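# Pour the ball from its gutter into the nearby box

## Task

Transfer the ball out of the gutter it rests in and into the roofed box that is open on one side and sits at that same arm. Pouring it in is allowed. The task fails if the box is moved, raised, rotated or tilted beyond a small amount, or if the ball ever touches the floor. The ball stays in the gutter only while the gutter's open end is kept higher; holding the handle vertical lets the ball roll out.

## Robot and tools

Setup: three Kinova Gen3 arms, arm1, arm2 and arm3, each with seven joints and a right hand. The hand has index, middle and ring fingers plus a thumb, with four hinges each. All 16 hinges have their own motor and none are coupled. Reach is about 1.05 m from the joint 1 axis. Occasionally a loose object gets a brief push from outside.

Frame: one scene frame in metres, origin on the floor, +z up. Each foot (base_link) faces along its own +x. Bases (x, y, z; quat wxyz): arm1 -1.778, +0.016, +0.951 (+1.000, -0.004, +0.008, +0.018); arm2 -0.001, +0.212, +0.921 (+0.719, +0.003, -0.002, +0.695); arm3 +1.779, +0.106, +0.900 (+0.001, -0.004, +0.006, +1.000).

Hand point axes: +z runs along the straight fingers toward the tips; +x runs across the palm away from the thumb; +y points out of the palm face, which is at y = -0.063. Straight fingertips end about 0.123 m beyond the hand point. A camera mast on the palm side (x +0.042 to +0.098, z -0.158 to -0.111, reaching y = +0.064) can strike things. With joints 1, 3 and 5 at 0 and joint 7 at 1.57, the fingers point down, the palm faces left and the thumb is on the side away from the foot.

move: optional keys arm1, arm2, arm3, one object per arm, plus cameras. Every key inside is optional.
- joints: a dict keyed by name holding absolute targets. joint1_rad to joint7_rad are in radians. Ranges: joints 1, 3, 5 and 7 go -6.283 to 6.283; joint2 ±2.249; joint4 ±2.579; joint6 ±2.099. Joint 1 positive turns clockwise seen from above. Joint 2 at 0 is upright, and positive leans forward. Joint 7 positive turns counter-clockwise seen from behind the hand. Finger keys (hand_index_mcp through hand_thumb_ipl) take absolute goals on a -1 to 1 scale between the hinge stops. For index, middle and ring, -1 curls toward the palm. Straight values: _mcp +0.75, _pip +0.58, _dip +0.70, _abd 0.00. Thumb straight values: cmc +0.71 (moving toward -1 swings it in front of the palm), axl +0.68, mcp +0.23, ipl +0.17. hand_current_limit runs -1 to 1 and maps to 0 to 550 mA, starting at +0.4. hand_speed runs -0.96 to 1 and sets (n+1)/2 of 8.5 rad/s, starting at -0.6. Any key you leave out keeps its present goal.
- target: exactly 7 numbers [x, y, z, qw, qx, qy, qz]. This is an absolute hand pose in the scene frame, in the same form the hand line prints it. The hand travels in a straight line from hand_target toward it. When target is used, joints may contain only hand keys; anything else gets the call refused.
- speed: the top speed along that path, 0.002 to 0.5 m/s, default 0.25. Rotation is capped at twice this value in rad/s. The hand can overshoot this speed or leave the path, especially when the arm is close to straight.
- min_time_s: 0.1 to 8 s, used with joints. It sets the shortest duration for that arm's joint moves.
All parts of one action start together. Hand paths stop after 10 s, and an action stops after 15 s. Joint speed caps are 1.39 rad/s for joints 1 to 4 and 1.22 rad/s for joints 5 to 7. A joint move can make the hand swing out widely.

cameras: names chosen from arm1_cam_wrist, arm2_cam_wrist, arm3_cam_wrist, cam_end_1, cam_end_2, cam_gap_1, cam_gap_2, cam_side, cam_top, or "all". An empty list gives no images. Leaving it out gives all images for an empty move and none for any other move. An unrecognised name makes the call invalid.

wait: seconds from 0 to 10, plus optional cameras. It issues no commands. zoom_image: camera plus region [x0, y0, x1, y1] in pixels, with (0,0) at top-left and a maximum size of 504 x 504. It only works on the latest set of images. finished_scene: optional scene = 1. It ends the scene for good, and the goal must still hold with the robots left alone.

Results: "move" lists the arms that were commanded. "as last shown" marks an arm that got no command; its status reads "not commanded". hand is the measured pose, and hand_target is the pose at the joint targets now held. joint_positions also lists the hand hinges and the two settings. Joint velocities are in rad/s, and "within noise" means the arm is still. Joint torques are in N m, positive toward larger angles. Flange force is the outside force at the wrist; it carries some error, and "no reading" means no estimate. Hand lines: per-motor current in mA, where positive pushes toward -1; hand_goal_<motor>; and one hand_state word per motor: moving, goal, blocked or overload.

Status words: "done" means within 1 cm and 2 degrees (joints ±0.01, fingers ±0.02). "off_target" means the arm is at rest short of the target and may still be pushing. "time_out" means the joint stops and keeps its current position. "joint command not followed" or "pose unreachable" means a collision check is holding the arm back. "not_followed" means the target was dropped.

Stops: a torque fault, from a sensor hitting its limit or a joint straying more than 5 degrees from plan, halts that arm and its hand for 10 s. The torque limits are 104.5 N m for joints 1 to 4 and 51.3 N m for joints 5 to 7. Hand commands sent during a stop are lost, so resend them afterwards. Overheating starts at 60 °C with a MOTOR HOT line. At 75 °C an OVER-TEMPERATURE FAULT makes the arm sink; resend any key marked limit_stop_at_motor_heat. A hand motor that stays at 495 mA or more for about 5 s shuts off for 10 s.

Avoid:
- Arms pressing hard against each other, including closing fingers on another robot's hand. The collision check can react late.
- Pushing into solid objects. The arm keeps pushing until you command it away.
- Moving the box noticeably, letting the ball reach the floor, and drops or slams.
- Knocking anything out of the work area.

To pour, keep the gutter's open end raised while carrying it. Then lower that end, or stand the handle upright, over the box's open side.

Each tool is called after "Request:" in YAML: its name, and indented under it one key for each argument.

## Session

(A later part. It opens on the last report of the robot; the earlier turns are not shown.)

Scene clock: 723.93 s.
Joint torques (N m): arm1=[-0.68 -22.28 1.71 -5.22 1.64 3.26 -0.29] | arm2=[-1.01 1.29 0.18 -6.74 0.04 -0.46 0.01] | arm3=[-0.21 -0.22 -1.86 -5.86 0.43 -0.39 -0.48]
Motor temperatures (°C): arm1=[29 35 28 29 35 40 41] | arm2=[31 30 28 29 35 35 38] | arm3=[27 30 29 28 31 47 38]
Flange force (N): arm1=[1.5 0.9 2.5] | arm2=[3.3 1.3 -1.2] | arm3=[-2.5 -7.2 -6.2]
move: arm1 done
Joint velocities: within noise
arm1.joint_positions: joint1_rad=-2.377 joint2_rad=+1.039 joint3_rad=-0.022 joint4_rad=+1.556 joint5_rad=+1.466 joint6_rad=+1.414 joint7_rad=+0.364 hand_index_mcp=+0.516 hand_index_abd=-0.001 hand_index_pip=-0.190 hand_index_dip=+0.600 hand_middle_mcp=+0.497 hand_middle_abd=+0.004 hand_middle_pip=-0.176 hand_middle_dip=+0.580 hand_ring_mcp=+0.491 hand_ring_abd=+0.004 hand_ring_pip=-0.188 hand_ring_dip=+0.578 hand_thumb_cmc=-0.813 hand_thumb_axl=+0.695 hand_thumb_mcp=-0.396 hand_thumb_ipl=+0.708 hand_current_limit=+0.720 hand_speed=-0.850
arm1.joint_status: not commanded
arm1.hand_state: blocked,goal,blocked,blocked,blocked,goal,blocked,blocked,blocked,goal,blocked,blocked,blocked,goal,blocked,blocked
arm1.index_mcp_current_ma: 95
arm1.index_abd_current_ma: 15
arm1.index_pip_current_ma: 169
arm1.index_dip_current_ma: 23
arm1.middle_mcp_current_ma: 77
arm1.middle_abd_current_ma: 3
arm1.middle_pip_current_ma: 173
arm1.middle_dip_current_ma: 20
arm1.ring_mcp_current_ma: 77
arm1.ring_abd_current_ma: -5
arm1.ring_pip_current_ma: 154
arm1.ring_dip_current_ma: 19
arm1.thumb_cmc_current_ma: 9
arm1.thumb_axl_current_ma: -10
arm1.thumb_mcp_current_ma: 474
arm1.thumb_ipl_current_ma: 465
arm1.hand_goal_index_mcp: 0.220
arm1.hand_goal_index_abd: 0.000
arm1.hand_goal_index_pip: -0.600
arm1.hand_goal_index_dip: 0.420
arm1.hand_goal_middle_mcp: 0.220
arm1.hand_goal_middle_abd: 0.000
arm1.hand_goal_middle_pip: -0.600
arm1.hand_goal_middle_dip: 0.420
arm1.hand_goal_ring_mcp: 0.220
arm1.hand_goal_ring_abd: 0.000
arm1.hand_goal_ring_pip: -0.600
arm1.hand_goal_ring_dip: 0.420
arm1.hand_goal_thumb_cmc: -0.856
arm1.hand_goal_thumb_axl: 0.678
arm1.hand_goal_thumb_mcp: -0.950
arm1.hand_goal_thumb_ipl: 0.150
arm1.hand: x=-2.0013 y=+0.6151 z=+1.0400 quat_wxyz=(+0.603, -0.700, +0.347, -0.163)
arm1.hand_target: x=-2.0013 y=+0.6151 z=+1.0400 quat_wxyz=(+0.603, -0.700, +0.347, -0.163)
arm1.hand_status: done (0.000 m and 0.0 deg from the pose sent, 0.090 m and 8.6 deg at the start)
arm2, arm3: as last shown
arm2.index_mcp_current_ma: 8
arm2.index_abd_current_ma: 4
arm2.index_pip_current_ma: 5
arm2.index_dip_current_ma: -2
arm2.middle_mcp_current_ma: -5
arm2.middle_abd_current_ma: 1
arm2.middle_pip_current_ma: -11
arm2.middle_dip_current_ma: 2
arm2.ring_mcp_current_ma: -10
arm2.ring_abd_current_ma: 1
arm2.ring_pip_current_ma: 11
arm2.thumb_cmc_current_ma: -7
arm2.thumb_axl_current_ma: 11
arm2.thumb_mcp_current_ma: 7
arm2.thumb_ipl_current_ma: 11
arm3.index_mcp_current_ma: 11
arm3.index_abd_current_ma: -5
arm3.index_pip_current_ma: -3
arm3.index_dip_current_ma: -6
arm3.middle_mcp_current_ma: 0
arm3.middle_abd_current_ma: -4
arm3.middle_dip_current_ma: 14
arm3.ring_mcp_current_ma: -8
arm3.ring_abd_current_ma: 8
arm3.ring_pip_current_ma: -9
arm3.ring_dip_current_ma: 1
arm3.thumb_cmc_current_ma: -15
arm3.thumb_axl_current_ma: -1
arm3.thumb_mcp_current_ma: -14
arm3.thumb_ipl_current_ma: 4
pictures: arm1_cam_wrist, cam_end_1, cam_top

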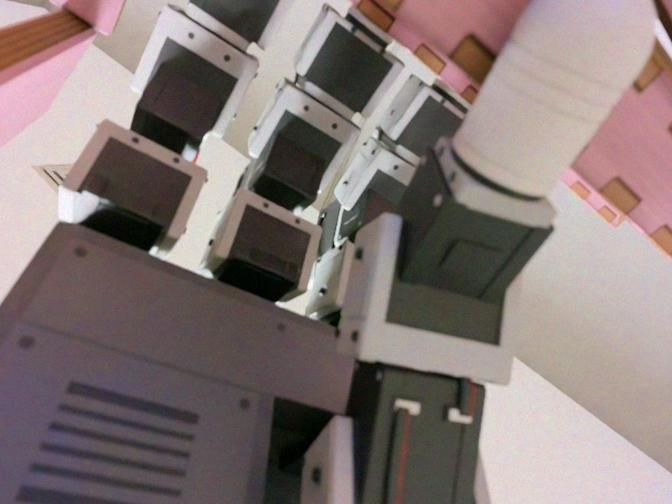

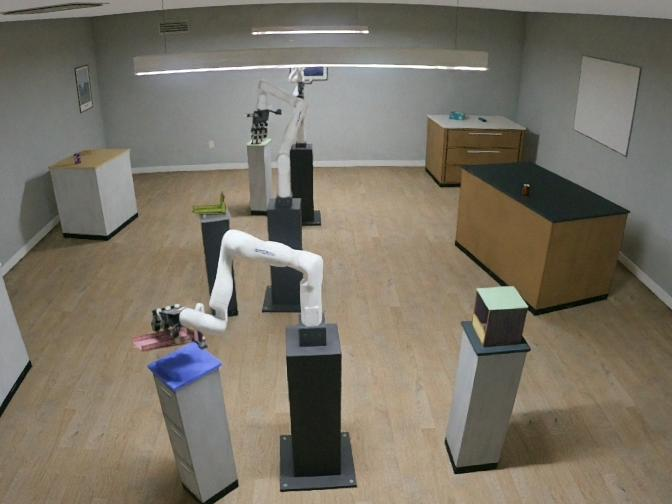

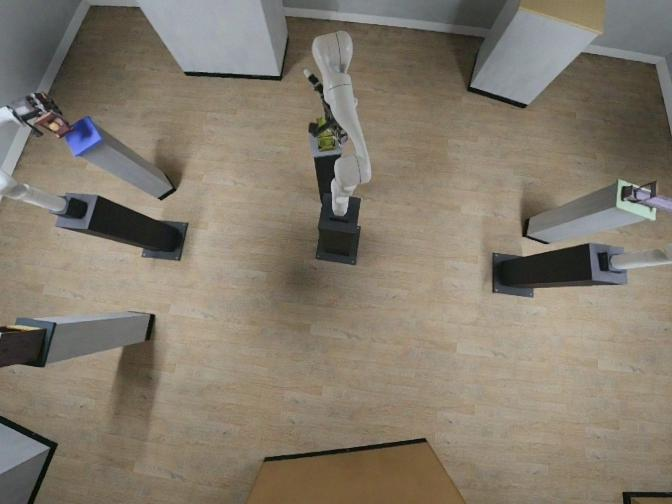

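Request:
move:
  arm1: {"joints": {"joint1_rad": -4.2}, "min_time_s": 6}
  cameras: ["cam_end_1", "arm1_cam_wrist", "cam_top"]

Request:
zoom_image:
  camera: "cam_end_1"
  region: [250, 290, 500, 470]

Scene clock: 763.20 s.
Joint torques (N m): arm1=[-0.22 -22.31 1.93 -5.23 1.65 3.25 -0.31] | arm2=[-1.03 1.25 0.23 -6.77 0.1 -0.46 0.01] | arm3=[-0.24 -0.24 -1.86 -5.87 0.43 -0.41 -0.45]
Motor temperatures (°C): arm1=[29 35 28 29 35 40 41] | arm2=[31 30 28 29 35 35 38] | arm3=[27 30 29 28 31 47 38]
Flange force (N): arm1=[1.3 1.0 2.4] | arm2=[3.2 1.5 -1.1] | arm3=[-2.5 -7.1 -6.3]
move: arm1 done
Joint velocities: within noise
arm1.joint_positions: joint1_rad=-4.200 joint2_rad=+1.039 joint3_rad=-0.022 joint4_rad=+1.556 joint5_rad=+1.466 joint6_rad=+1.414 joint7_rad=+0.364 hand_index_mcp=+0.516 hand_index_abd=-0.003 hand_index_pip=-0.190 hand_index_dip=+0.600 hand_middle_mcp=+0.497 hand_middle_abd=+0.002 hand_middle_pip=-0.177 hand_middle_dip=+0.580 hand_ring_mcp=+0.491 hand_ring_abd=+0.002 hand_ring_pip=-0.189 hand_ring_dip=+0.578 hand_thumb_cmc=-0.813 hand_thumb_axl=+0.695 hand_thumb_mcp=-0.396 hand_thumb_ipl=+0.708 hand_current_limit=+0.720 hand_speed=-0.850
arm1.joint_status: all done
arm1.hand_state: blocked,goal,blocked,blocked,blocked,goal,blocked,blocked,blocked,goal,blocked,blocked,blocked,goal,blocked,blocked
arm1.index_mcp_current_ma: 99
arm1.index_abd_current_ma: 14
arm1.index_pip_current_ma: 171
arm1.index_dip_current_ma: 32
arm1.middle_mcp_current_ma: 70
arm1.middle_abd_current_ma: -2
arm1.middle_pip_current_ma: 159
arm1.middle_dip_current_ma: 20
arm1.ring_mcp_current_ma: 66
arm1.ring_abd_current_ma: -7
arm1.ring_pip_current_ma: 145
arm1.ring_dip_current_ma: 24
arm1.thumb_cmc_current_ma: 9
arm1.thumb_axl_current_ma: 2
arm1.thumb_mcp_current_ma: 480
arm1.thumb_ipl_current_ma: 468
arm1.hand_goal_index_mcp: 0.220
arm1.hand_goal_index_abd: 0.000
arm1.hand_goal_index_pip: -0.600
arm1.hand_goal_index_dip: 0.420
arm1.hand_goal_middle_mcp: 0.220
arm1.hand_goal_middle_abd: 0.000
arm1.hand_goal_middle_pip: -0.600
arm1.hand_goal_middle_dip: 0.420
arm1.hand_goal_ring_mcp: 0.220
arm1.hand_goal_ring_abd: 0.000
arm1.hand_goal_ring_pip: -0.600
arm1.hand_goal_ring_dip: 0.420
arm1.hand_goal_thumb_cmc: -0.856
arm1.hand_goal_thumb_axl: 0.678
arm1.hand_goal_thumb_mcp: -0.950
arm1.hand_goal_thumb_ipl: 0.150
arm1.hand: x=-2.2999 y=-0.3496 z=+1.0517 quat_wxyz=(+0.504, -0.697, -0.335, +0.385)
arm1.hand_target: x=-2.2999 y=-0.3496 z=+1.0517 quat_wxyz=(+0.504, -0.697, -0.335, +0.385)
arm1.hand_status: not commanded
arm2.joint_positions: joint1_rad=-0.220 joint2_rad=-0.342 joint3_rad=-0.164 joint4_rad=+1.362 joint5_rad=+0.003 joint6_rad=+1.999 joint7_rad=+1.981 hand_index_mcp=+0.753 hand_index_abd=+0.000 hand_index_pip=+0.577 hand_index_dip=+0.696 hand_middle_mcp=+0.753 hand_middle_abd=+0.000 hand_middle_pip=+0.577 hand_middle_dip=+0.696 hand_ring_mcp=+0.753 hand_ring_abd=+0.000 hand_ring_pip=+0.577 hand_ring_dip=+0.696 hand_thumb_cmc=+0.714 hand_thumb_axl=+0.677 hand_thumb_mcp=+0.223 hand_thumb_ipl=+0.168 hand_current_limit=+0.400 hand_speed=-0.600
arm2.joint_status: not commanded
arm2.hand_state: goal,goal,goal,goal,goal,goal,goal,goal,goal,goal,goal,goal,goal,goal,goal,goal
arm2.index_mcp_current_ma: 6
arm2.index_abd_current_ma: -1
arm2.index_pip_current_ma: 5
arm2.index_dip_current_ma: -3
arm2.middle_mcp_current_ma: -8
arm2.middle_abd_current_ma: -2
arm2.middle_pip_current_ma: -6
arm2.middle_dip_current_ma: 6
arm2.ring_mcp_current_ma: -8
arm2.ring_abd_current_ma: 1
arm2.ring_pip_current_ma: 6
arm2.ring_dip_current_ma: -4
arm2.thumb_cmc_current_ma: -7
arm2.thumb_axl_current_ma: 9
arm2.thumb_mcp_current_ma: 11
arm2.thumb_ipl_current_ma: -3
arm2.hand_goal_index_mcp: 0.754
arm2.hand_goal_index_abd: 0.000
arm2.hand_goal_index_pip: 0.576
arm2.hand_goal_index_dip: 0.696
arm2.hand_goal_middle_mcp: 0.754
arm2.hand_goal_middle_abd: 0.000
arm2.hand_goal_middle_pip: 0.576
arm2.hand_goal_middle_dip: 0.696
arm2.hand_goal_ring_mcp: 0.754
arm2.hand_goal_ring_abd: 0.000
arm2.hand_goal_ring_pip: 0.576
arm2.hand_goal_ring_dip: 0.696
arm2.hand_goal_thumb_cmc: 0.714
arm2.hand_goal_thumb_axl: 0.678
arm2.hand_goal_thumb_mcp: 0.226
arm2.hand_goal_thumb_ipl: 0.168
arm2.hand: x=-0.1216 y=+0.3247 z=+1.4612 quat_wxyz=(+0.065, -0.916, +0.396, +0.021)
arm2.hand_target: x=-0.1216 y=+0.3247 z=+1.4612 quat_wxyz=(+0.065, -0.916, +0.396, +0.021)
arm2.hand_status: not commanded
arm3.joint_positions: joint1_rad=-0.242 joint2_rad=-0.402 joint3_rad=-0.042 joint4_rad=+1.406 joint5_rad=+0.026 joint6_rad=+1.932 joint7_rad=+1.582 hand_index_mcp=+0.753 hand_index_abd=+0.000 hand_index_pip=+0.577 hand_index_dip=+0.696 hand_middle_mcp=+0.753 hand_middle_abd=+0.000 hand_middle_pip=+0.577 hand_middle_dip=+0.696 hand_ring_mcp=+0.753 hand_ring_abd=+0.000 hand_ring_pip=+0.577 hand_ring_dip=+0.696 hand_thumb_cmc=+0.714 hand_thumb_axl=+0.677 hand_thumb_mcp=+0.219 hand_thumb_ipl=+0.168 hand_current_limit=+0.400 hand_speed=-0.600
arm3.joint_status: not commanded
arm3.hand_state: goal,goal,goal,goal,goal,goal,goal,goal,goal,goal,goal,goal,goal,goal,goal,goal
arm3.index_mcp_current_ma: 6
arm3.index_abd_current_ma: -7
arm3.index_pip_current_ma: -6
arm3.index_dip_current_ma: -3
arm3.middle_mcp_current_ma: -11
arm3.middle_abd_current_ma: -1
arm3.middle_pip_current_ma: -2
arm3.middle_dip_current_ma: 7
arm3.ring_mcp_current_ma: -14
arm3.ring_abd_current_ma: 7
arm3.ring_pip_current_ma: 2
arm3.ring_dip_current_ma: -17
arm3.thumb_cmc_current_ma: 0
arm3.thumb_axl_current_ma: 2
arm3.thumb_mcp_current_ma: -9
arm3.thumb_ipl_current_ma: 2
arm3.hand_goal_index_mcp: 0.754
arm3.hand_goal_index_abd: 0.000
arm3.hand_goal_index_pip: 0.576
arm3.hand_goal_index_dip: 0.696
arm3.hand_goal_middle_mcp: 0.754
arm3.hand_goal_middle_abd: 0.000
arm3.hand_goal_middle_pip: 0.576
arm3.hand_goal_middle_dip: 0.696
arm3.hand_goal_ring_mcp: 0.754
arm3.hand_goal_ring_abd: 0.000
arm3.hand_goal_ring_pip: 0.576
arm3.hand_goal_ring_dip: 0.696
arm3.hand_goal_thumb_cmc: 0.714
arm3.hand_goal_thumb_axl: 0.678
arm3.hand_goal_thumb_mcp: 0.226
arm3.hand_goal_thumb_ipl: 0.168
arm3.hand: x=+1.6132 y=+0.0069 z=+1.4466 quat_wxyz=(+0.000, -0.985, -0.138, +0.101)
arm3.hand_target: x=+1.6132 y=+0.0069 z=+1.4466 quat_wxyz=(+0.000, -0.985, -0.138, +0.101)
arm3.hand_status: not commanded
pictures: arm1_cam_wrist, cam_end_1, cam_top

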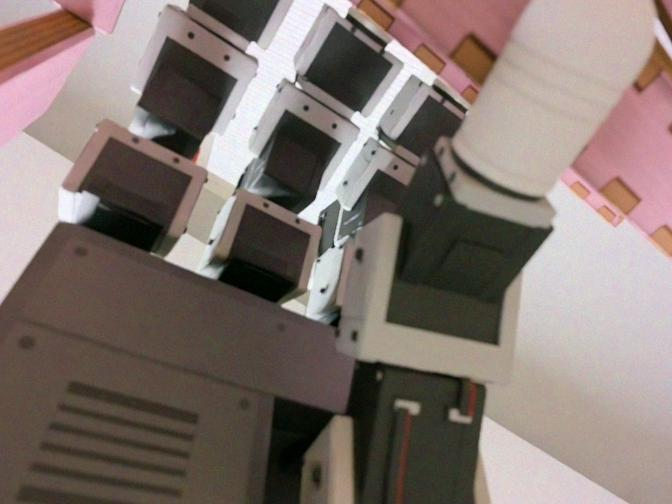

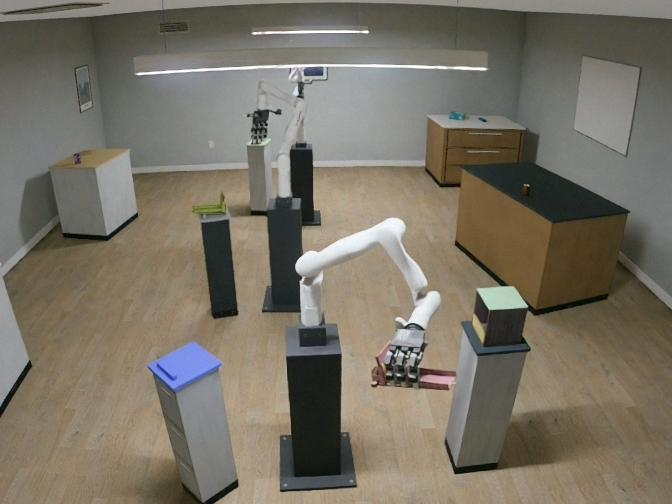

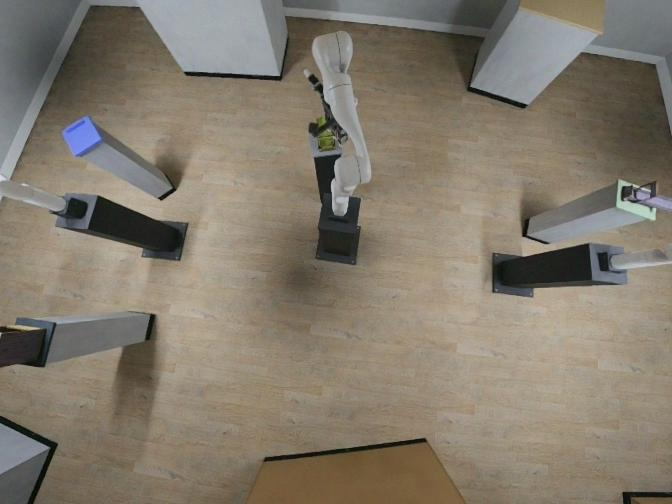

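Scaled by 2.016 from the camera's image (finer frame: 960x720).

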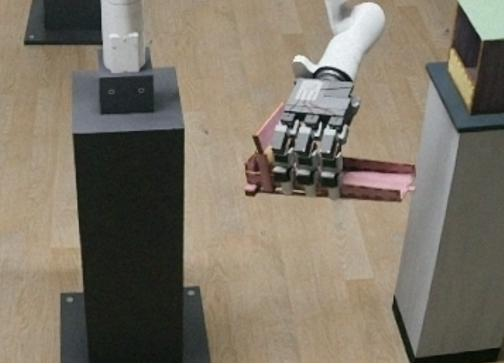

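Request:
zoom_image:
  camera: "cam_end_1"
  region: [360, 320, 470, 400]

Scaled by 4.582 from the camera's image (finer frame: 960x720).

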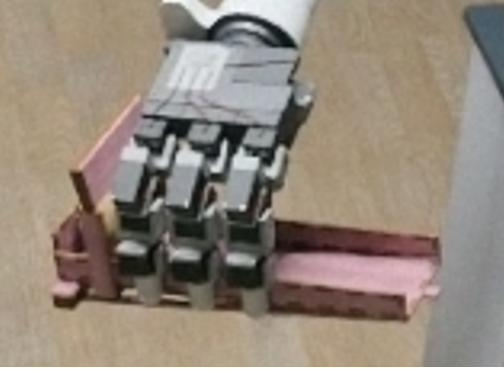

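Request:
move:
  arm1: {"joints": {"joint1_rad": -4.62}, "min_time_s": 2.5}
  cameras: ["cam_end_1"]

Request:
move:
  arm1: {"target": [-1.8754, -0.4969, 0.985, 0.2816, -0.4898, -0.6095, 0.5561], "speed": 0.1}
  cameras: ["cam_end_1", "arm1_cam_wrist", "cam_top", "cam_side"]

Request:
zoom_image:
  camera: "cam_end_1"
  region: [330, 250, 560, 400]

Scene clock: 807.30 s.
Joint torques (N m): arm1=[-0.16 -22.28 2.01 -5.22 1.66 3.27 -0.29] | arm2=[-0.98 1.29 0.28 -6.81 0.08 -0.44 0.03] | arm3=[-0.23 -0.22 -1.82 -5.84 0.43 -0.4 -0.46]
Motor temperatures (°C): arm1=[29 36 28 29 35 40 41] | arm2=[31 30 28 29 35 35 38] | arm3=[27 30 29 28 31 47 38]
Flange force (N): arm1=[1.5 0.9 2.4] | arm2=[3.2 1.7 -0.8] | arm3=[-2.6 -7.0 -6.3]
move: arm1 done
Joint velocities: within noise
arm1.joint_positions: joint1_rad=-4.620 joint2_rad=+1.039 joint3_rad=-0.022 joint4_rad=+1.556 joint5_rad=+1.466 joint6_rad=+1.414 joint7_rad=+0.364 hand_index_mcp=+0.516 hand_index_abd=-0.003 hand_index_pip=-0.190 hand_index_dip=+0.600 hand_middle_mcp=+0.497 hand_middle_abd=+0.002 hand_middle_pip=-0.177 hand_middle_dip=+0.580 hand_ring_mcp=+0.491 hand_ring_abd=+0.002 hand_ring_pip=-0.189 hand_ring_dip=+0.578 hand_thumb_cmc=-0.813 hand_thumb_axl=+0.695 hand_thumb_mcp=-0.396 hand_thumb_ipl=+0.708 hand_current_limit=+0.720 hand_speed=-0.850
arm1.joint_status: all done
arm1.hand_state: blocked,goal,blocked,blocked,blocked,goal,blocked,blocked,blocked,goal,blocked,blocked,blocked,goal,blocked,blocked
arm1.index_mcp_current_ma: 108
arm1.index_abd_current_ma: 3
arm1.index_pip_current_ma: 168
arm1.index_dip_current_ma: 32
arm1.middle_mcp_current_ma: 74
arm1.middle_abd_current_ma: 9
arm1.middle_pip_current_ma: 164
arm1.middle_dip_current_ma: 18
arm1.ring_mcp_current_ma: 70
arm1.ring_abd_current_ma: -13
arm1.ring_pip_current_ma: 157
arm1.ring_dip_current_ma: 20
arm1.thumb_cmc_current_ma: 14
arm1.thumb_axl_current_ma: 6
arm1.thumb_mcp_current_ma: 467
arm1.thumb_ipl_current_ma: 473
arm1.hand_goal_index_mcp: 0.220
arm1.hand_goal_index_abd: 0.000
arm1.hand_goal_index_pip: -0.600
arm1.hand_goal_index_dip: 0.420
arm1.hand_goal_middle_mcp: 0.220
arm1.hand_goal_middle_abd: 0.000
arm1.hand_goal_middle_pip: -0.600
arm1.hand_goal_middle_dip: 0.420
arm1.hand_goal_ring_mcp: 0.220
arm1.hand_goal_ring_abd: 0.000
arm1.hand_goal_ring_pip: -0.600
arm1.hand_goal_ring_dip: 0.420
arm1.hand_goal_thumb_cmc: -0.856
arm1.hand_goal_thumb_axl: 0.678
arm1.hand_goal_thumb_mcp: -0.950
arm1.hand_goal_thumb_ipl: 0.150
arm1.hand: x=-2.1050 y=-0.5310 z=+1.0502 quat_wxyz=(+0.415, -0.610, -0.473, +0.482)
arm1.hand_target: x=-2.1050 y=-0.5310 z=+1.0502 quat_wxyz=(+0.415, -0.610, -0.473, +0.482)
arm1.hand_status: not commanded
arm2, arm3: as last shown
arm2.index_mcp_current_ma: 7
arm2.index_abd_current_ma: 6
arm2.index_pip_current_ma: 6
arm2.index_dip_current_ma: -4
arm2.middle_mcp_current_ma: -5
arm2.middle_abd_current_ma: 2
arm2.middle_pip_current_ma: -8
arm2.middle_dip_current_ma: 4
arm2.ring_mcp_current_ma: -11
arm2.ring_pip_current_ma: 9
arm2.ring_dip_current_ma: -12
arm2.thumb_cmc_current_ma: -9
arm2.thumb_axl_current_ma: 6
arm2.thumb_mcp_current_ma: 4
arm2.thumb_ipl_current_ma: 0
arm3.index_abd_current_ma: 1
arm3.index_pip_current_ma: -2
arm3.index_dip_current_ma: -18
arm3.middle_mcp_current_ma: -9
arm3.middle_abd_current_ma: -4
arm3.middle_pip_current_ma: 14
arm3.middle_dip_current_ma: 0
arm3.ring_mcp_current_ma: -7
arm3.ring_abd_current_ma: 3
arm3.ring_pip_current_ma: 13
arm3.ring_dip_current_ma: 4
arm3.thumb_cmc_current_ma: -2
arm3.thumb_axl_current_ma: 3
arm3.thumb_ipl_current_ma: 1

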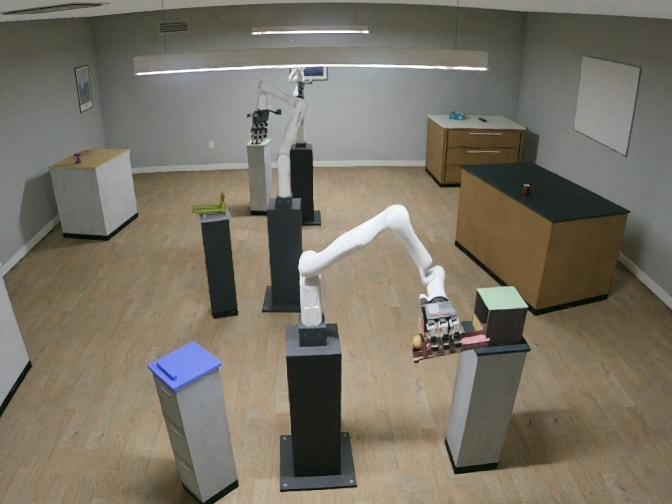

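Scene clock: 810.23 s.
Joint torques (N m): arm1=[-0.12 -18.87 0.93 -1.16 0.15 3.75 -0.27] | arm2=[-1.02 1.27 0.24 -6.73 0.07 -0.4 0.01] | arm3=[-0.22 -0.23 -1.86 -5.88 0.42 -0.39 -0.44]
Motor temperatures (°C): arm1=[29 36 28 29 35 40 41] | arm2=[31 30 28 29 35 35 38] | arm3=[27 30 29 28 31 47 38]
Flange force (N): arm1=[0.6 0.9 3.0] | arm2=[3.1 1.5 -1.1] | arm3=[-2.5 -7.1 -6.1]
move: arm1 done
Joint velocities: within noise
arm1.joint_positions: joint1_rad=-4.970 joint2_rad=+1.064 joint3_rad=-0.173 joint4_rad=+2.011 joint5_rad=+1.610 joint6_rad=+1.477 joint7_rad=-0.128 hand_index_mcp=+0.516 hand_index_abd=-0.004 hand_index_pip=-0.191 hand_index_dip=+0.600 hand_middle_mcp=+0.497 hand_middle_abd=+0.001 hand_middle_pip=-0.177 hand_middle_dip=+0.580 hand_ring_mcp=+0.490 hand_ring_abd=+0.002 hand_ring_pip=-0.189 hand_ring_dip=+0.579 hand_thumb_cmc=-0.813 hand_thumb_axl=+0.695 hand_thumb_mcp=-0.396 hand_thumb_ipl=+0.708 hand_current_limit=+0.720 hand_speed=-0.850
arm1.joint_status: not commanded
arm1.hand_state: blocked,goal,blocked,blocked,blocked,goal,blocked,blocked,blocked,goal,blocked,blocked,blocked,goal,blocked,blocked
arm1.index_mcp_current_ma: 99
arm1.index_abd_current_ma: 16
arm1.index_pip_current_ma: 163
arm1.index_dip_current_ma: 25
arm1.middle_mcp_current_ma: 79
arm1.middle_abd_current_ma: -1
arm1.middle_pip_current_ma: 158
arm1.middle_dip_current_ma: 16
arm1.ring_mcp_current_ma: 68
arm1.ring_abd_current_ma: -9
arm1.ring_pip_current_ma: 162
arm1.ring_dip_current_ma: 29
arm1.thumb_cmc_current_ma: 5
arm1.thumb_axl_current_ma: 7
arm1.thumb_mcp_current_ma: 477
arm1.thumb_ipl_current_ma: 463
arm1.hand_goal_index_mcp: 0.220
arm1.hand_goal_index_abd: 0.000
arm1.hand_goal_index_pip: -0.600
arm1.hand_goal_index_dip: 0.420
arm1.hand_goal_middle_mcp: 0.220
arm1.hand_goal_middle_abd: 0.000
arm1.hand_goal_middle_pip: -0.600
arm1.hand_goal_middle_dip: 0.420
arm1.hand_goal_ring_mcp: 0.220
arm1.hand_goal_ring_abd: 0.000
arm1.hand_goal_ring_pip: -0.600
arm1.hand_goal_ring_dip: 0.420
arm1.hand_goal_thumb_cmc: -0.856
arm1.hand_goal_thumb_axl: 0.678
arm1.hand_goal_thumb_mcp: -0.950
arm1.hand_goal_thumb_ipl: 0.150
arm1.hand: x=-1.8754 y=-0.4969 z=+0.9850 quat_wxyz=(+0.282, -0.490, -0.610, +0.556)
arm1.hand_target: x=-1.8754 y=-0.4969 z=+0.9850 quat_wxyz=(+0.282, -0.490, -0.610, +0.556)
arm1.hand_status: done (0.000 m and 0.0 deg from the pose sent, 0.241 m and 27.3 deg at the start)
arm2, arm3: as last shown
arm2.index_mcp_current_ma: 5
arm2.index_abd_current_ma: 2
arm2.index_pip_current_ma: 8
arm2.index_dip_current_ma: 1
arm2.middle_mcp_current_ma: -10
arm2.middle_abd_current_ma: 1
arm2.middle_pip_current_ma: -11
arm2.middle_dip_current_ma: 1
arm2.ring_mcp_current_ma: -6
arm2.ring_pip_current_ma: 8
arm2.ring_dip_current_ma: -7
arm2.thumb_cmc_current_ma: -7
arm2.thumb_axl_current_ma: 10
arm3.index_mcp_current_ma: 15
arm3.index_abd_current_ma: -1
arm3.index_pip_current_ma: 4
arm3.index_dip_current_ma: -17
arm3.middle_mcp_current_ma: -8
arm3.middle_abd_current_ma: -13
arm3.middle_pip_current_ma: 8
arm3.middle_dip_current_ma: 4
arm3.ring_mcp_current_ma: -5
arm3.ring_abd_current_ma: 0
arm3.ring_pip_current_ma: 0
arm3.ring_dip_current_ma: -4
arm3.thumb_cmc_current_ma: -11
arm3.thumb_axl_current_ma: 1
arm3.thumb_mcp_current_ma: -6
arm3.thumb_ipl_current_ma: 3
pictures: arm1_cam_wrist, cam_end_1, cam_side, cam_top

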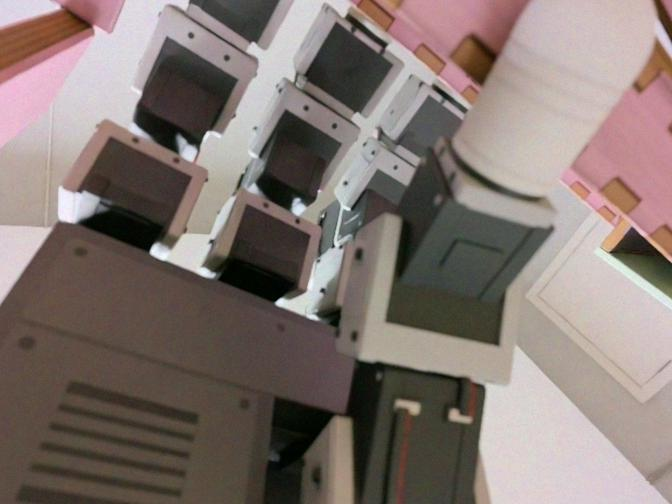

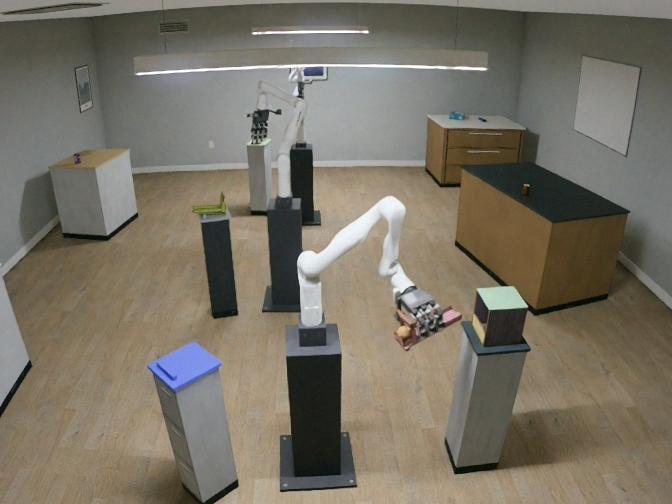

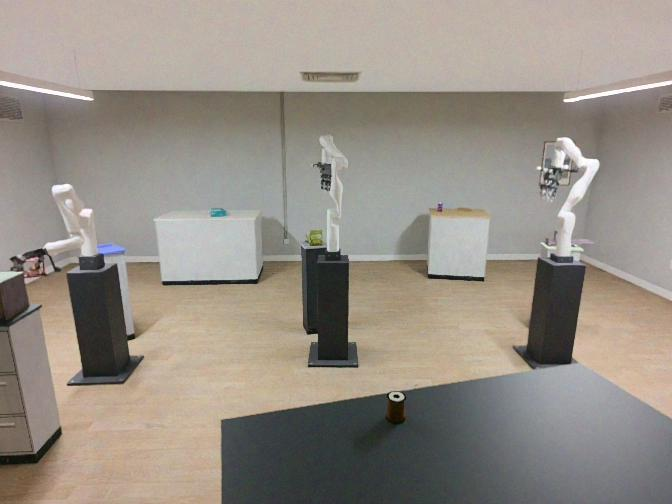

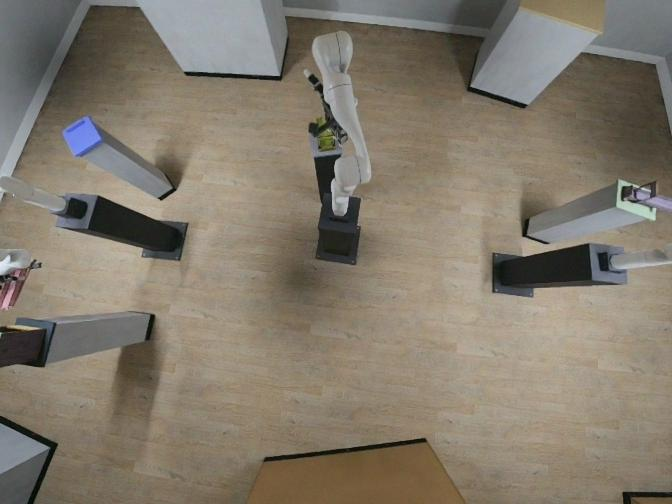

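Scaled by 2.191 from the camera's image (finer frame: 960x720).

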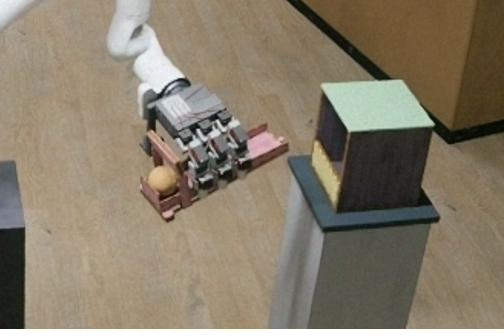

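Request:
zoom_image:
  camera: "cam_top"
  region: [0, 235, 100, 375]

Request:
zoom_image:
  camera: "cam_end_1"
  region: [385, 275, 535, 365]

Request:
zoom_image:
  camera: "arm1_cam_wrist"
  region: [472, 130, 672, 330]

Scaled by 3.600 from the camera's image (finer frame: 960x720).

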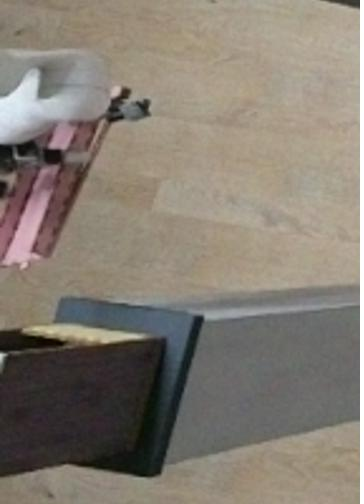

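Scaled by 3.360 from the camera's image (finer frame: 960x720).

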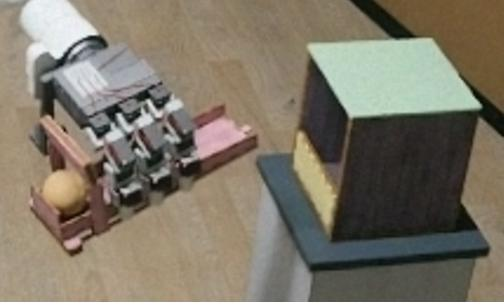

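Scaled by 2.520 from the camera's image (finer frame: 960x720).

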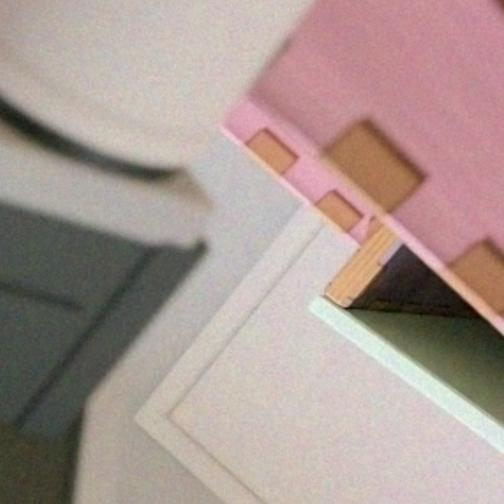

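Request:
move:
  arm1: {"target": [-1.8568, -0.5540, 0.9708, 0.2816, -0.4898, -0.6095, 0.5561], "speed": 0.08}
  cameras: ["cam_end_1", "arm1_cam_wrist", "cam_top"]

Request:
zoom_image:
  camera: "cam_top"
  region: [0, 235, 100, 375]

Request:
zoom_image:
  camera: "cam_end_1"
  region: [385, 275, 535, 365]

Request:
zoom_image:
  camera: "arm1_cam_wrist"
  region: [472, 130, 672, 330]

Scene clock: 829.17 s.
Joint torques (N m): arm1=[-0.13 -20.78 0.99 -2.61 0.66 3.66 -0.26] | arm2=[-1.03 1.37 0.27 -6.8 0.08 -0.44 0.04] | arm3=[-0.21 -0.19 -1.85 -5.89 0.42 -0.38 -0.44]
Motor temperatures (°C): arm1=[29 36 28 29 35 40 41] | arm2=[31 30 28 29 35 35 38] | arm3=[27 30 29 28 31 47 38]
Flange force (N): arm1=[0.9 0.9 2.8] | arm2=[3.3 1.8 -0.8] | arm3=[-2.4 -7.1 -6.1]
move: arm1 done
Joint velocities: within noise
arm1.joint_positions: joint1_rad=-4.972 joint2_rad=+1.122 joint3_rad=-0.163 joint4_rad=+1.797 joint5_rad=+1.605 joint6_rad=+1.465 joint7_rad=+0.030 hand_index_mcp=+0.517 hand_index_abd=-0.006 hand_index_pip=-0.191 hand_index_dip=+0.600 hand_middle_mcp=+0.497 hand_middle_abd=+0.000 hand_middle_pip=-0.177 hand_middle_dip=+0.580 hand_ring_mcp=+0.490 hand_ring_abd=+0.001 hand_ring_pip=-0.189 hand_ring_dip=+0.578 hand_thumb_cmc=-0.813 hand_thumb_axl=+0.695 hand_thumb_mcp=-0.396 hand_thumb_ipl=+0.708 hand_current_limit=+0.720 hand_speed=-0.850
arm1.joint_status: not commanded
arm1.hand_state: blocked,goal,blocked,blocked,blocked,goal,blocked,blocked,blocked,goal,blocked,blocked,blocked,goal,blocked,blocked
arm1.index_mcp_current_ma: 104
arm1.index_abd_current_ma: 12
arm1.index_pip_current_ma: 161
arm1.index_dip_current_ma: 30
arm1.middle_mcp_current_ma: 82
arm1.middle_abd_current_ma: 9
arm1.middle_pip_current_ma: 162
arm1.middle_dip_current_ma: 19
arm1.ring_mcp_current_ma: 77
arm1.ring_abd_current_ma: -11
arm1.ring_pip_current_ma: 157
arm1.ring_dip_current_ma: 18
arm1.thumb_cmc_current_ma: 4
arm1.thumb_axl_current_ma: 3
arm1.thumb_mcp_current_ma: 473
arm1.thumb_ipl_current_ma: 465
arm1.hand_goal_index_mcp: 0.220
arm1.hand_goal_index_abd: 0.000
arm1.hand_goal_index_pip: -0.600
arm1.hand_goal_index_dip: 0.420
arm1.hand_goal_middle_mcp: 0.220
arm1.hand_goal_middle_abd: 0.000
arm1.hand_goal_middle_pip: -0.600
arm1.hand_goal_middle_dip: 0.420
arm1.hand_goal_ring_mcp: 0.220
arm1.hand_goal_ring_abd: 0.000
arm1.hand_goal_ring_pip: -0.600
arm1.hand_goal_ring_dip: 0.420
arm1.hand_goal_thumb_cmc: -0.856
arm1.hand_goal_thumb_axl: 0.678
arm1.hand_goal_thumb_mcp: -0.950
arm1.hand_goal_thumb_ipl: 0.150
arm1.hand: x=-1.8568 y=-0.5540 z=+0.9708 quat_wxyz=(+0.282, -0.490, -0.610, +0.556)
arm1.hand_target: x=-1.8568 y=-0.5540 z=+0.9708 quat_wxyz=(+0.282, -0.490, -0.610, +0.556)
arm1.hand_status: done (0.000 m and 0.0 deg from the pose sent, 0.062 m and 0.0 deg at the start)
arm2, arm3: as last shown
arm2.index_mcp_current_ma: 3
arm2.index_pip_current_ma: 6
arm2.index_dip_current_ma: -4
arm2.middle_abd_current_ma: -6
arm2.middle_pip_current_ma: -10
arm2.middle_dip_current_ma: 4
arm2.ring_mcp_current_ma: -10
arm2.ring_abd_current_ma: -7
arm2.ring_pip_current_ma: 5
arm2.ring_dip_current_ma: -8
arm2.thumb_cmc_current_ma: -6
arm2.thumb_axl_current_ma: 9
arm2.thumb_mcp_current_ma: 1
arm2.thumb_ipl_current_ma: 4
arm3.index_mcp_current_ma: 11
arm3.index_abd_current_ma: -17
arm3.index_pip_current_ma: -9
arm3.index_dip_current_ma: -5
arm3.middle_mcp_current_ma: -17
arm3.middle_abd_current_ma: -4
arm3.middle_pip_current_ma: -3
arm3.middle_dip_current_ma: 11
arm3.ring_abd_current_ma: 1
arm3.ring_dip_current_ma: -5
arm3.thumb_cmc_current_ma: -13
arm3.thumb_axl_current_ma: 6
arm3.thumb_mcp_current_ma: -13
pictures: arm1_cam_wrist, cam_end_1, cam_top

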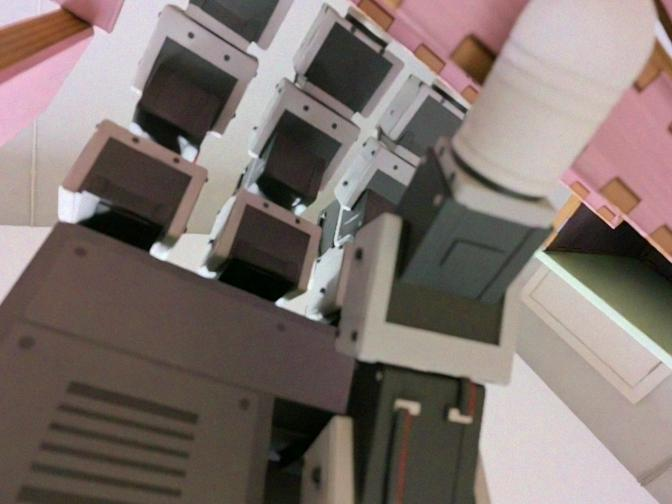

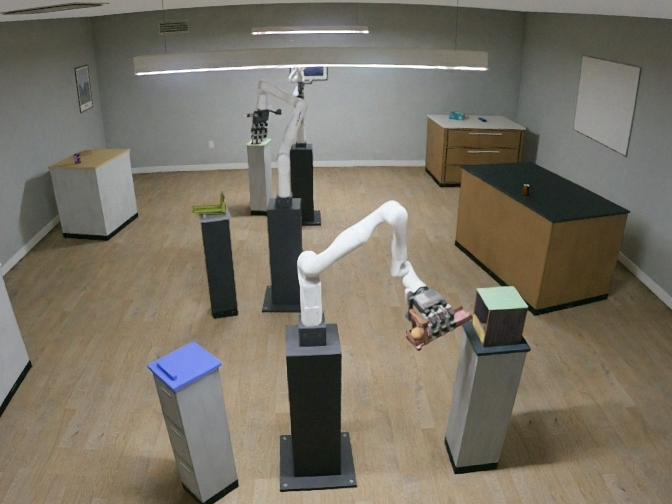

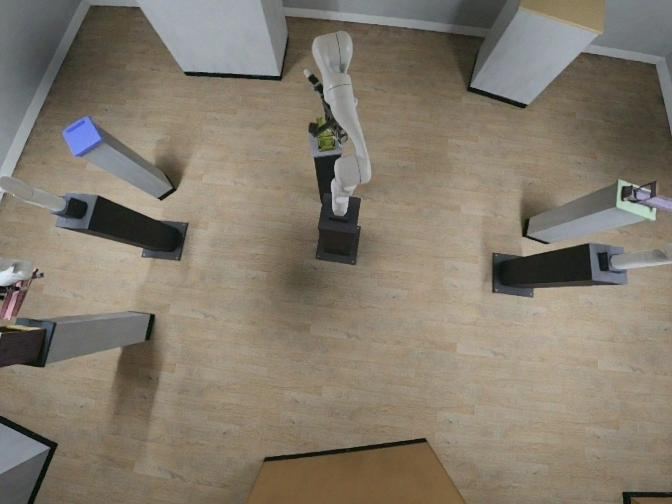

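Scaled by 3.600 from the camera's image (finer frame: 960x720).

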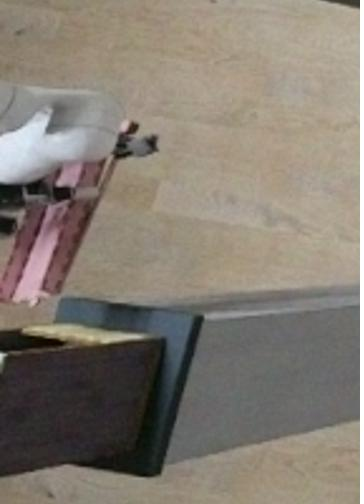

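Scaled by 3.360 from the camera's image (finer frame: 960x720).

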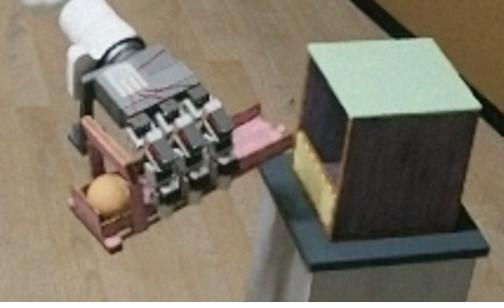

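Scaled by 2.520 from the camera's image (finer frame: 960x720).

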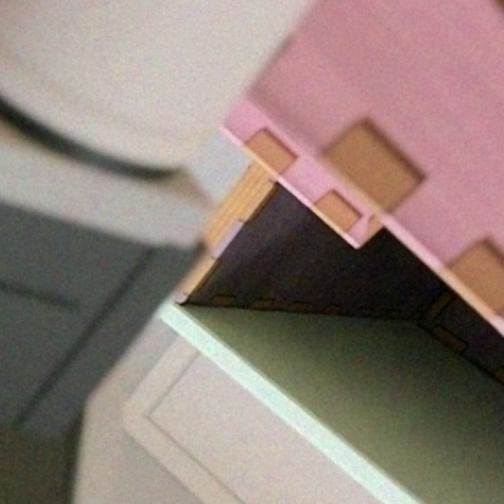

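Request:
move:
  arm1: {"target": [-1.8425, -0.6130, 0.9708, 0.2816, -0.4898, -0.6095, 0.5561], "speed": 0.06}
  cameras: ["cam_end_1", "arm1_cam_wrist", "cam_top"]

Request:
zoom_image:
  camera: "cam_top"
  region: [0, 235, 100, 375]

Request:
zoom_image:
  camera: "cam_end_1"
  region: [405, 275, 535, 365]

Request:
zoom_image:
  camera: "arm1_cam_wrist"
  region: [472, 100, 672, 300]

Scene clock: 845.73 s.
Joint torques (N m): arm1=[-0.09 -22.74 1.08 -4.2 1.22 3.47 -0.27] | arm2=[-1 1.26 0.22 -6.84 0.06 -0.42 0.04] | arm3=[-0.22 -0.22 -1.89 -5.86 0.42 -0.39 -0.47]
Motor temperatures (°C): arm1=[29 35 28 28 35 40 41] | arm2=[31 30 28 29 35 35 38] | arm3=[27 30 29 28 31 47 38]
Flange force (N): arm1=[1.2 1.0 2.5] | arm2=[3.2 1.6 -0.7] | arm3=[-2.5 -7.3 -6.2]
move: arm1 done
Joint velocities: within noise
arm1.joint_positions: joint1_rad=-4.968 joint2_rad=+1.166 joint3_rad=-0.154 joint4_rad=+1.576 joint5_rad=+1.597 joint6_rad=+1.451 joint7_rad=+0.208 hand_index_mcp=+0.517 hand_index_abd=-0.006 hand_index_pip=-0.191 hand_index_dip=+0.600 hand_middle_mcp=+0.497 hand_middle_abd=+0.000 hand_middle_pip=-0.177 hand_middle_dip=+0.580 hand_ring_mcp=+0.490 hand_ring_abd=+0.001 hand_ring_pip=-0.189 hand_ring_dip=+0.578 hand_thumb_cmc=-0.813 hand_thumb_axl=+0.695 hand_thumb_mcp=-0.396 hand_thumb_ipl=+0.708 hand_current_limit=+0.720 hand_speed=-0.850
arm1.joint_status: not commanded
arm1.hand_state: blocked,goal,blocked,blocked,blocked,goal,blocked,blocked,blocked,goal,blocked,blocked,blocked,goal,blocked,blocked
arm1.index_mcp_current_ma: 105
arm1.index_abd_current_ma: 9
arm1.index_pip_current_ma: 161
arm1.index_dip_current_ma: 29
arm1.middle_mcp_current_ma: 79
arm1.middle_abd_current_ma: 3
arm1.middle_pip_current_ma: 164
arm1.middle_dip_current_ma: 15
arm1.ring_mcp_current_ma: 74
arm1.ring_abd_current_ma: -7
arm1.ring_pip_current_ma: 155
arm1.ring_dip_current_ma: 23
arm1.thumb_cmc_current_ma: 5
arm1.thumb_axl_current_ma: -3
arm1.thumb_mcp_current_ma: 479
arm1.thumb_ipl_current_ma: 462
arm1.hand_goal_index_mcp: 0.220
arm1.hand_goal_index_abd: 0.000
arm1.hand_goal_index_pip: -0.600
arm1.hand_goal_index_dip: 0.420
arm1.hand_goal_middle_mcp: 0.220
arm1.hand_goal_middle_abd: 0.000
arm1.hand_goal_middle_pip: -0.600
arm1.hand_goal_middle_dip: 0.420
arm1.hand_goal_ring_mcp: 0.220
arm1.hand_goal_ring_abd: 0.000
arm1.hand_goal_ring_pip: -0.600
arm1.hand_goal_ring_dip: 0.420
arm1.hand_goal_thumb_cmc: -0.856
arm1.hand_goal_thumb_axl: 0.678
arm1.hand_goal_thumb_mcp: -0.950
arm1.hand_goal_thumb_ipl: 0.150
arm1.hand: x=-1.8425 y=-0.6130 z=+0.9708 quat_wxyz=(+0.282, -0.490, -0.610, +0.556)
arm1.hand_target: x=-1.8425 y=-0.6130 z=+0.9708 quat_wxyz=(+0.282, -0.490, -0.610, +0.556)
arm1.hand_status: done (0.000 m and 0.0 deg from the pose sent, 0.061 m and 0.0 deg at the start)
arm2, arm3: as last shown
arm2.index_mcp_current_ma: 10
arm2.index_abd_current_ma: 0
arm2.index_pip_current_ma: 4
arm2.index_dip_current_ma: -3
arm2.middle_mcp_current_ma: -9
arm2.middle_abd_current_ma: 1
arm2.middle_pip_current_ma: -4
arm2.ring_mcp_current_ma: -5
arm2.ring_abd_current_ma: 1
arm2.ring_pip_current_ma: 10
arm2.ring_dip_current_ma: -6
arm2.thumb_cmc_current_ma: -10
arm2.thumb_axl_current_ma: 12
arm2.thumb_mcp_current_ma: 3
arm2.thumb_ipl_current_ma: 2
arm3.index_mcp_current_ma: 6
arm3.index_abd_current_ma: 0
arm3.index_pip_current_ma: 5
arm3.index_dip_current_ma: -6
arm3.middle_mcp_current_ma: -8
arm3.middle_abd_current_ma: -15
arm3.middle_pip_current_ma: 7
arm3.middle_dip_current_ma: 15
arm3.ring_mcp_current_ma: -11
arm3.ring_abd_current_ma: -3
arm3.ring_pip_current_ma: 2
arm3.ring_dip_current_ma: 6
arm3.thumb_cmc_current_ma: -11
arm3.thumb_axl_current_ma: 7
arm3.thumb_mcp_current_ma: -9
arm3.thumb_ipl_current_ma: -5
pictures: arm1_cam_wrist, cam_end_1, cam_top

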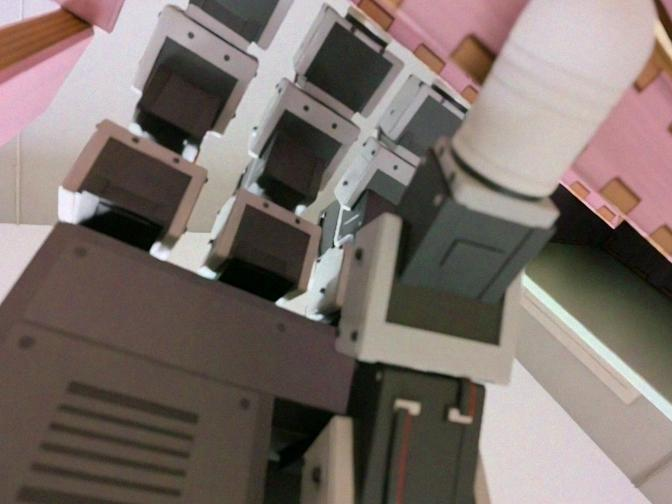

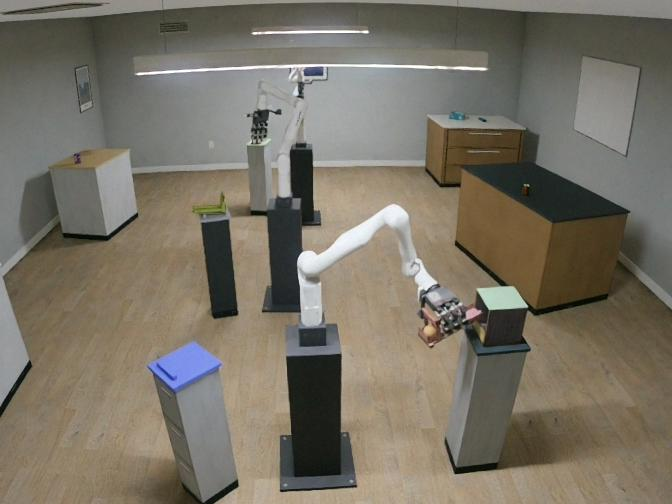

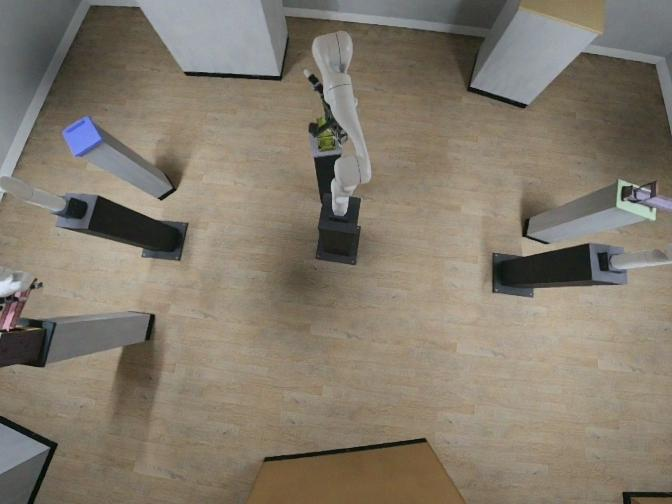

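Scaled by 3.600 from the camera's image (finer frame: 960x720).

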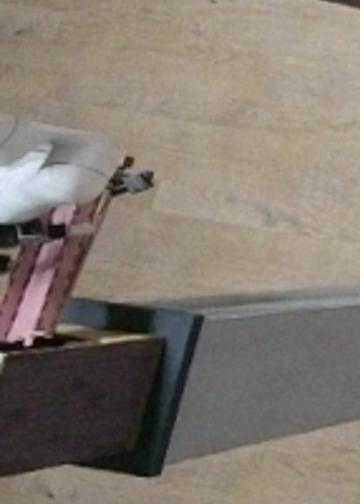

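Scaled by 3.877 from the camera's image (finer frame: 960x720).

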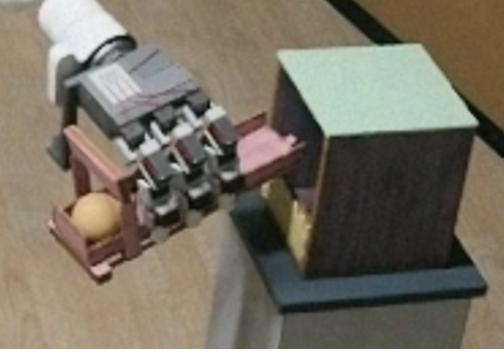

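Scaled by 2.520 from the camera's image (finer frame: 960x720).

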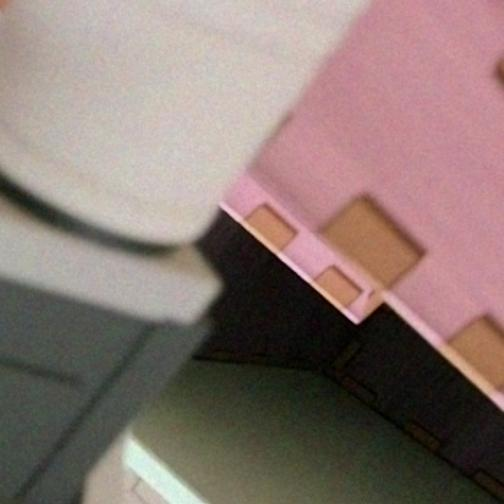

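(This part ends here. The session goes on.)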